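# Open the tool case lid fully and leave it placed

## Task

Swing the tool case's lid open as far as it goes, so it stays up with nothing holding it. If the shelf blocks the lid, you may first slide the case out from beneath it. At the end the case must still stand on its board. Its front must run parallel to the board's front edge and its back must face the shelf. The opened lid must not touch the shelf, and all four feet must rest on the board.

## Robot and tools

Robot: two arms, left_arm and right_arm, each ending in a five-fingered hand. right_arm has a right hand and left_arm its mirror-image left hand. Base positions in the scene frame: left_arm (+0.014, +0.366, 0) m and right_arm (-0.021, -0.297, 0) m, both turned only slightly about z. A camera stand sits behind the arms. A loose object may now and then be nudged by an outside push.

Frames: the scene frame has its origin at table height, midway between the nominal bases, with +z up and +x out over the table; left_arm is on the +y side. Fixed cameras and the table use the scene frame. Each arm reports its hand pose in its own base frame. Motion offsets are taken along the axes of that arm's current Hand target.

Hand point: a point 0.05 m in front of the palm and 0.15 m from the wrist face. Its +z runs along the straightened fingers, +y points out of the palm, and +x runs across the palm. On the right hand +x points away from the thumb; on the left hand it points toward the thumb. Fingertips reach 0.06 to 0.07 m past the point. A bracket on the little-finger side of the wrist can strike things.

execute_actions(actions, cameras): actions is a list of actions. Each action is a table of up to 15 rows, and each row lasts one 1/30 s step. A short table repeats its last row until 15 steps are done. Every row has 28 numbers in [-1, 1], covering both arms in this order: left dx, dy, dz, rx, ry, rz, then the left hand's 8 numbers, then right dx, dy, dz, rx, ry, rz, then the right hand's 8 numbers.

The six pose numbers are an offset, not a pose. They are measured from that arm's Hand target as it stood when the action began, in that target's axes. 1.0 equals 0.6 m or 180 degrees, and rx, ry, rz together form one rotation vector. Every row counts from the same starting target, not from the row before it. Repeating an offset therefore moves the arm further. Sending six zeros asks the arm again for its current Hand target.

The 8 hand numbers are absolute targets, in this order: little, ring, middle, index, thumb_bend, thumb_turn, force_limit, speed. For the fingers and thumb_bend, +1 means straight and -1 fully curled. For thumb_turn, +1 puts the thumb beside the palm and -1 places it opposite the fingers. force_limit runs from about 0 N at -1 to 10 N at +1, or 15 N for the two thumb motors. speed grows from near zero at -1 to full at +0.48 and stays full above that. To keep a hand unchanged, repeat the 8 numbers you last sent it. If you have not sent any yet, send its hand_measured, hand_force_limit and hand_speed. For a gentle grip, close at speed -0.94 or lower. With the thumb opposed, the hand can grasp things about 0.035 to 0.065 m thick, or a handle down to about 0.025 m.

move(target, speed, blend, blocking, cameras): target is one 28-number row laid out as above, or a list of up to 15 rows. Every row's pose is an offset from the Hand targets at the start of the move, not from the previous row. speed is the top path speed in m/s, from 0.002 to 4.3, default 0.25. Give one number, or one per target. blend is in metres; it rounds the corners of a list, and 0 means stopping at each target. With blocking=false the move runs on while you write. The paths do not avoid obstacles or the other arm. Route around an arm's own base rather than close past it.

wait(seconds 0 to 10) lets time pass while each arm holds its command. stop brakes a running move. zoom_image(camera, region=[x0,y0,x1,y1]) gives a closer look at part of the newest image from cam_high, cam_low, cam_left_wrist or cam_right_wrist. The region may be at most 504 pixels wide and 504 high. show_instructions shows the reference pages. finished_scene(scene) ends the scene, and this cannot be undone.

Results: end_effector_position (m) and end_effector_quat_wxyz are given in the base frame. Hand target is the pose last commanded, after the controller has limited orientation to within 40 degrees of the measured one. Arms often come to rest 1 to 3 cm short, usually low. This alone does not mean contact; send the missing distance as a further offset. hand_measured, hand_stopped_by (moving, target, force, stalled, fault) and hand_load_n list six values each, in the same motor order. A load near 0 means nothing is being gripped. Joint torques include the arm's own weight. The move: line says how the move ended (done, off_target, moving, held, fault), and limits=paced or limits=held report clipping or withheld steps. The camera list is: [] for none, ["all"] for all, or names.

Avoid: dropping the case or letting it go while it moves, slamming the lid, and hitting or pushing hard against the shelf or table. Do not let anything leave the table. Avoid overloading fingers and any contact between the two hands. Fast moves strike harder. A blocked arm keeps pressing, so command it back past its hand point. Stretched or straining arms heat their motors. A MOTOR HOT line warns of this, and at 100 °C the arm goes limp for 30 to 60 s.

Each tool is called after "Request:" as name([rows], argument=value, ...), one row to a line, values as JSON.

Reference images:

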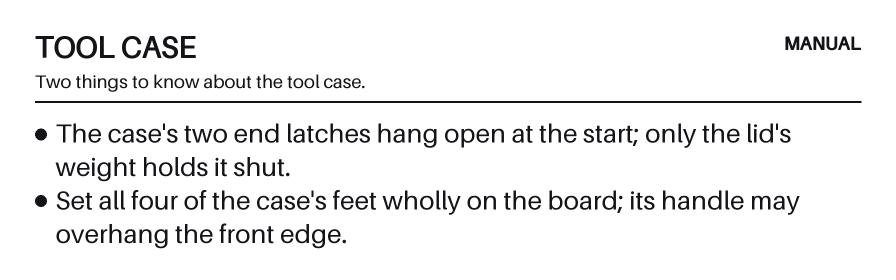

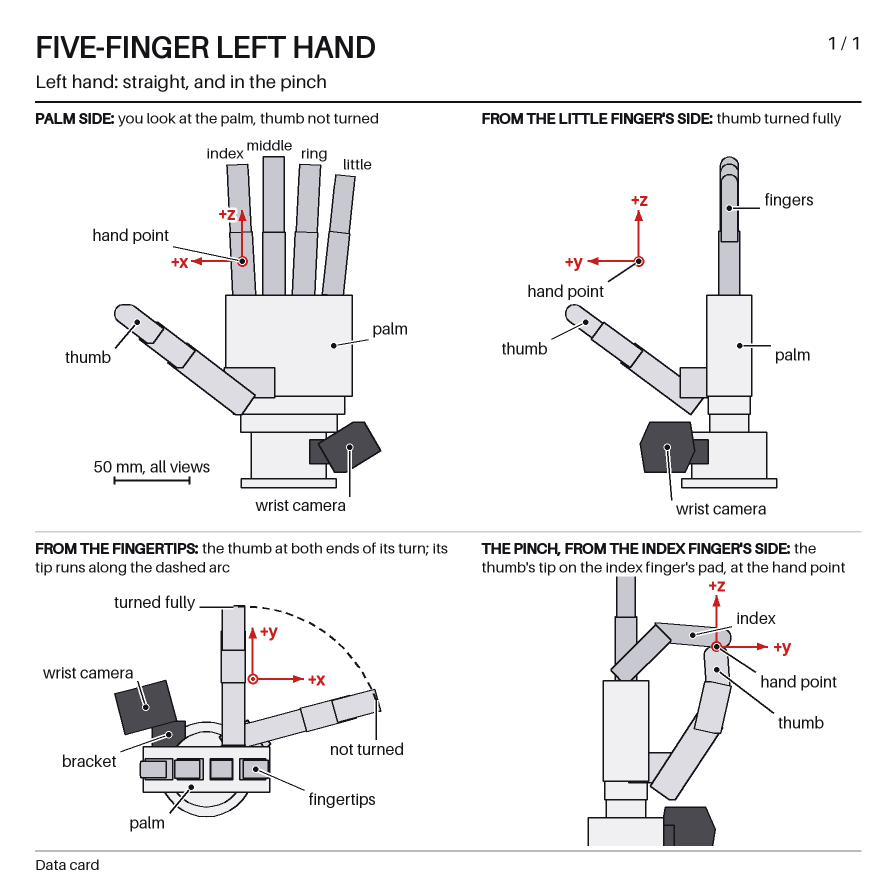

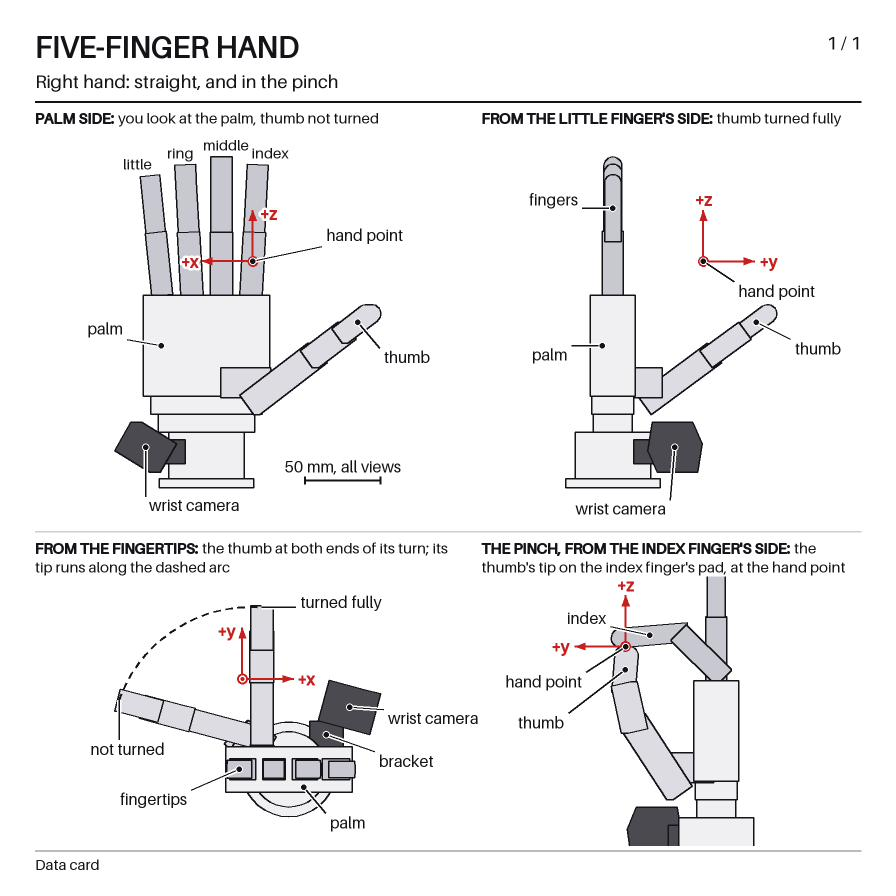

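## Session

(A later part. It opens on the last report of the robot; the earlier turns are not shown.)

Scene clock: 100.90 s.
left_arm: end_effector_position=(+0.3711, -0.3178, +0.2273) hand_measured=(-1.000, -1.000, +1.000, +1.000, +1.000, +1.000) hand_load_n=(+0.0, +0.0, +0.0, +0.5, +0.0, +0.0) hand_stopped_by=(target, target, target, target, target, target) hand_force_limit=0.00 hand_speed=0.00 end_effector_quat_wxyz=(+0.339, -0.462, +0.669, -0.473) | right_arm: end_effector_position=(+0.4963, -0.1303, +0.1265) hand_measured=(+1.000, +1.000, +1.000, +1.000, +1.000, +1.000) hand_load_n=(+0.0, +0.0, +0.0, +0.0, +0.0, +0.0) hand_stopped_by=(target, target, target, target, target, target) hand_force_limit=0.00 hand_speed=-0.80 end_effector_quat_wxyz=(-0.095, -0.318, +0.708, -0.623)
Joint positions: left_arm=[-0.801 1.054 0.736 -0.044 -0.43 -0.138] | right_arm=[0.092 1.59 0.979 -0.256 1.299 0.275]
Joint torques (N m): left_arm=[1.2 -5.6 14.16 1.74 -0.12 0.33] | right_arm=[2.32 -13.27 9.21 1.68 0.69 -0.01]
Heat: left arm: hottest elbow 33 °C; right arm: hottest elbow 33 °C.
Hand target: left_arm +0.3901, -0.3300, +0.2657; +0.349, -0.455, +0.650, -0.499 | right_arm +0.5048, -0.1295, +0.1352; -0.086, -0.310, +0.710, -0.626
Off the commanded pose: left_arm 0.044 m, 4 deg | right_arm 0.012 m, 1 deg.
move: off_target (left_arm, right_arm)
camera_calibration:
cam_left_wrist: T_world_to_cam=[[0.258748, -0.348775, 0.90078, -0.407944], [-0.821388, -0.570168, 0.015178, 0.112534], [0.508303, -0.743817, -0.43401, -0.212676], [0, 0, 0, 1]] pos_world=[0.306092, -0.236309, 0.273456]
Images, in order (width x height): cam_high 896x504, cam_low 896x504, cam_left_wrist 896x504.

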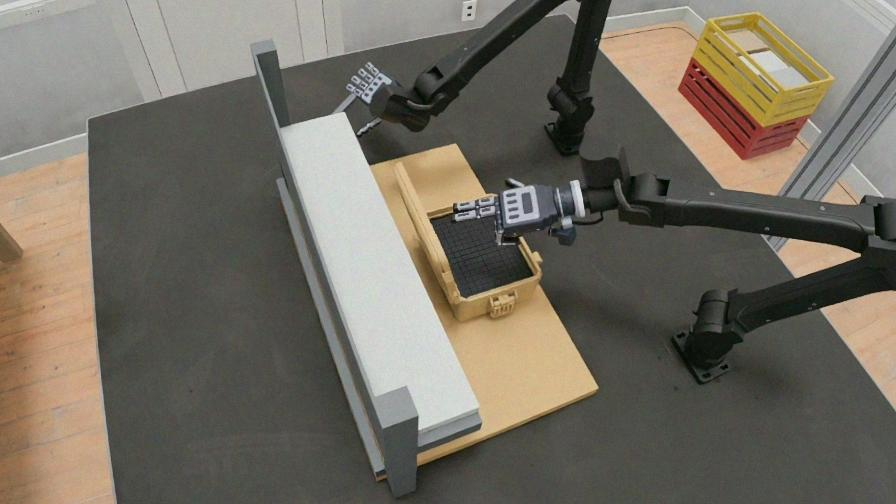

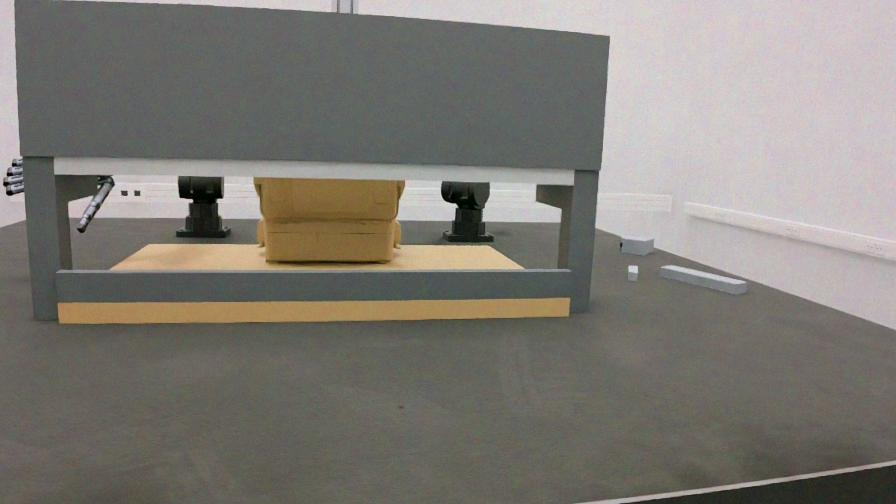

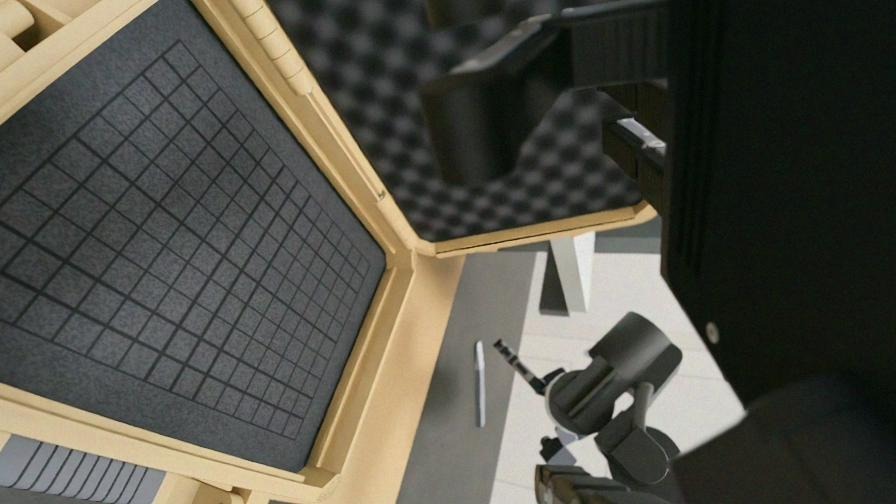

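Request:
move(target=[0.114,0.0327,-0.3155,0,0,0, -1,-1,1,1,1,1,0,0, 0,0,0,0,0,0, 1,1,1,1,1,1,0,-0.8], speed=0.25, cameras=["cam_high","cam_left_wrist","cam_low"])

Request:
zoom_image(camera="cam_high", region=[380, 120, 580, 340])

Scene clock: 104.13 s.
left_arm: end_effector_position=(+0.1920, -0.3232, +0.2840) hand_measured=(-1.000, -1.000, +1.000, +1.000, +1.000, +1.000) hand_load_n=(+0.0, +0.0, +0.0, +0.0, +0.0, +0.0) hand_stopped_by=(target, target, target, target, target, target) hand_force_limit=0.00 hand_speed=0.00 end_effector_quat_wxyz=(+0.356, -0.451, +0.656, -0.490) | right_arm: end_effector_position=(+0.4963, -0.1303, +0.1265) hand_measured=(+1.000, +1.000, +1.000, +1.000, +1.000, +1.000) hand_load_n=(+0.0, -0.5, +0.0, +0.0, +0.0, +0.0) hand_stopped_by=(target, target, target, target, target, target) hand_force_limit=0.00 hand_speed=-0.80 end_effector_quat_wxyz=(-0.095, -0.318, +0.708, -0.623)
Joint positions: left_arm=[-1.4 0.765 0.736 -0.485 -0.999 -0.417] | right_arm=[0.092 1.59 0.979 -0.256 1.299 0.275]
Joint torques (N m): left_arm=[-0.15 -1.9 11.19 0.36 -0.54 -0.05] | right_arm=[2.26 -13.39 9.36 1.72 0.7 0.01]
Heat: left arm: hottest elbow 33 °C; right arm: hottest elbow 33 °C.
Hand target: left_arm +0.1901, -0.3301, +0.2958; +0.349, -0.455, +0.650, -0.499 | right_arm +0.5048, -0.1295, +0.1352; -0.086, -0.310, +0.710, -0.626
Off the commanded pose: left_arm 0.014 m, 2 deg | right_arm 0.012 m, 1 deg.
move: off_target (left_arm, right_arm)
camera_calibration:
cam_left_wrist: T_world_to_cam=[[0.206609, -0.336112, 0.918881, -0.405637], [-0.819626, -0.57235, -0.0250648, -0.028083], [0.534346, -0.74796, -0.393738, -0.118856], [0, 0, 0, 1]] pos_world=[0.124301, -0.241313, 0.32523]
Images, in order (width x height): cam_high 896x504, cam_low 896x504, cam_left_wrist 896x504.

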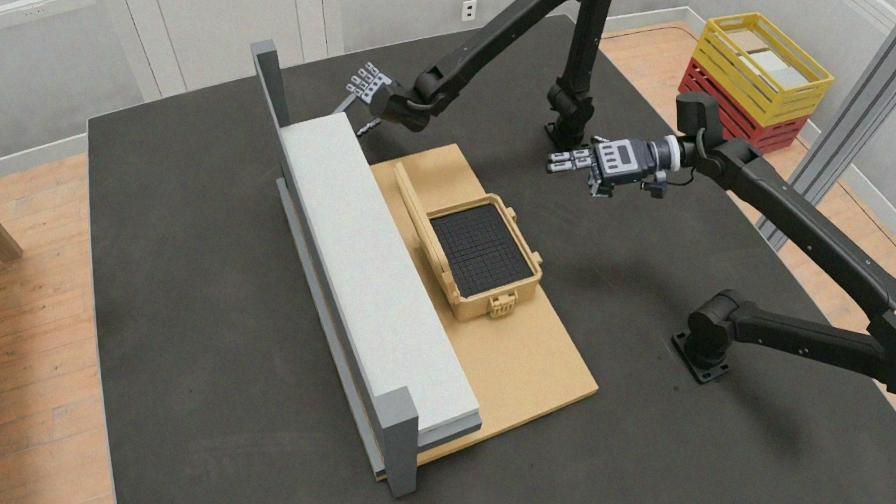

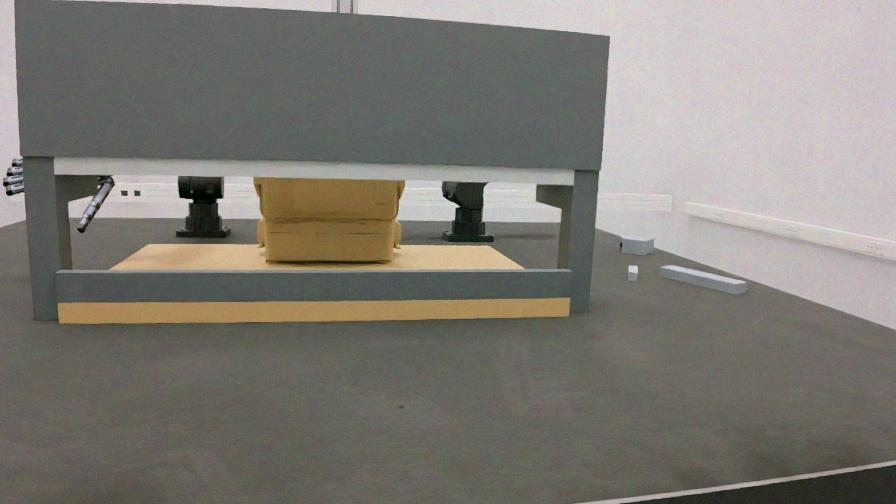

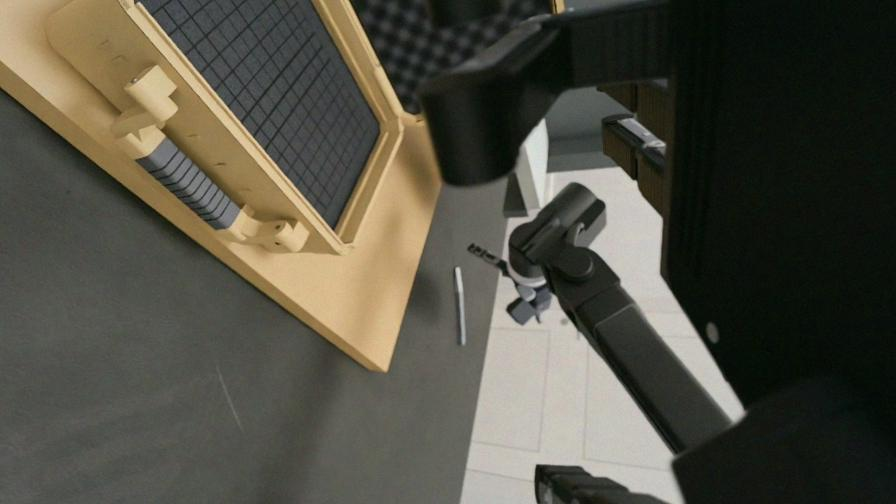

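Scaled by 2.291 from the camera's 896x504 image, which has a finer 1280x720 frame.

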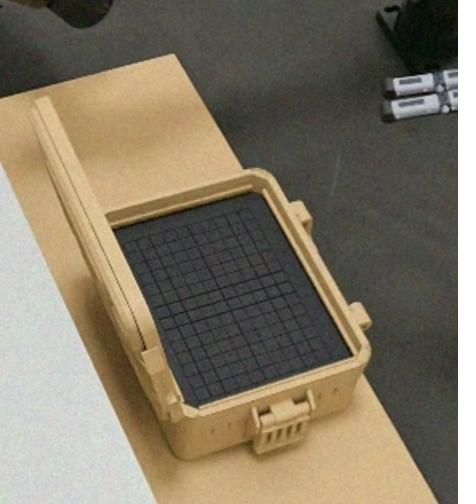

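Request:
finished_scene(scene=1)

The scene is finished: the task was done.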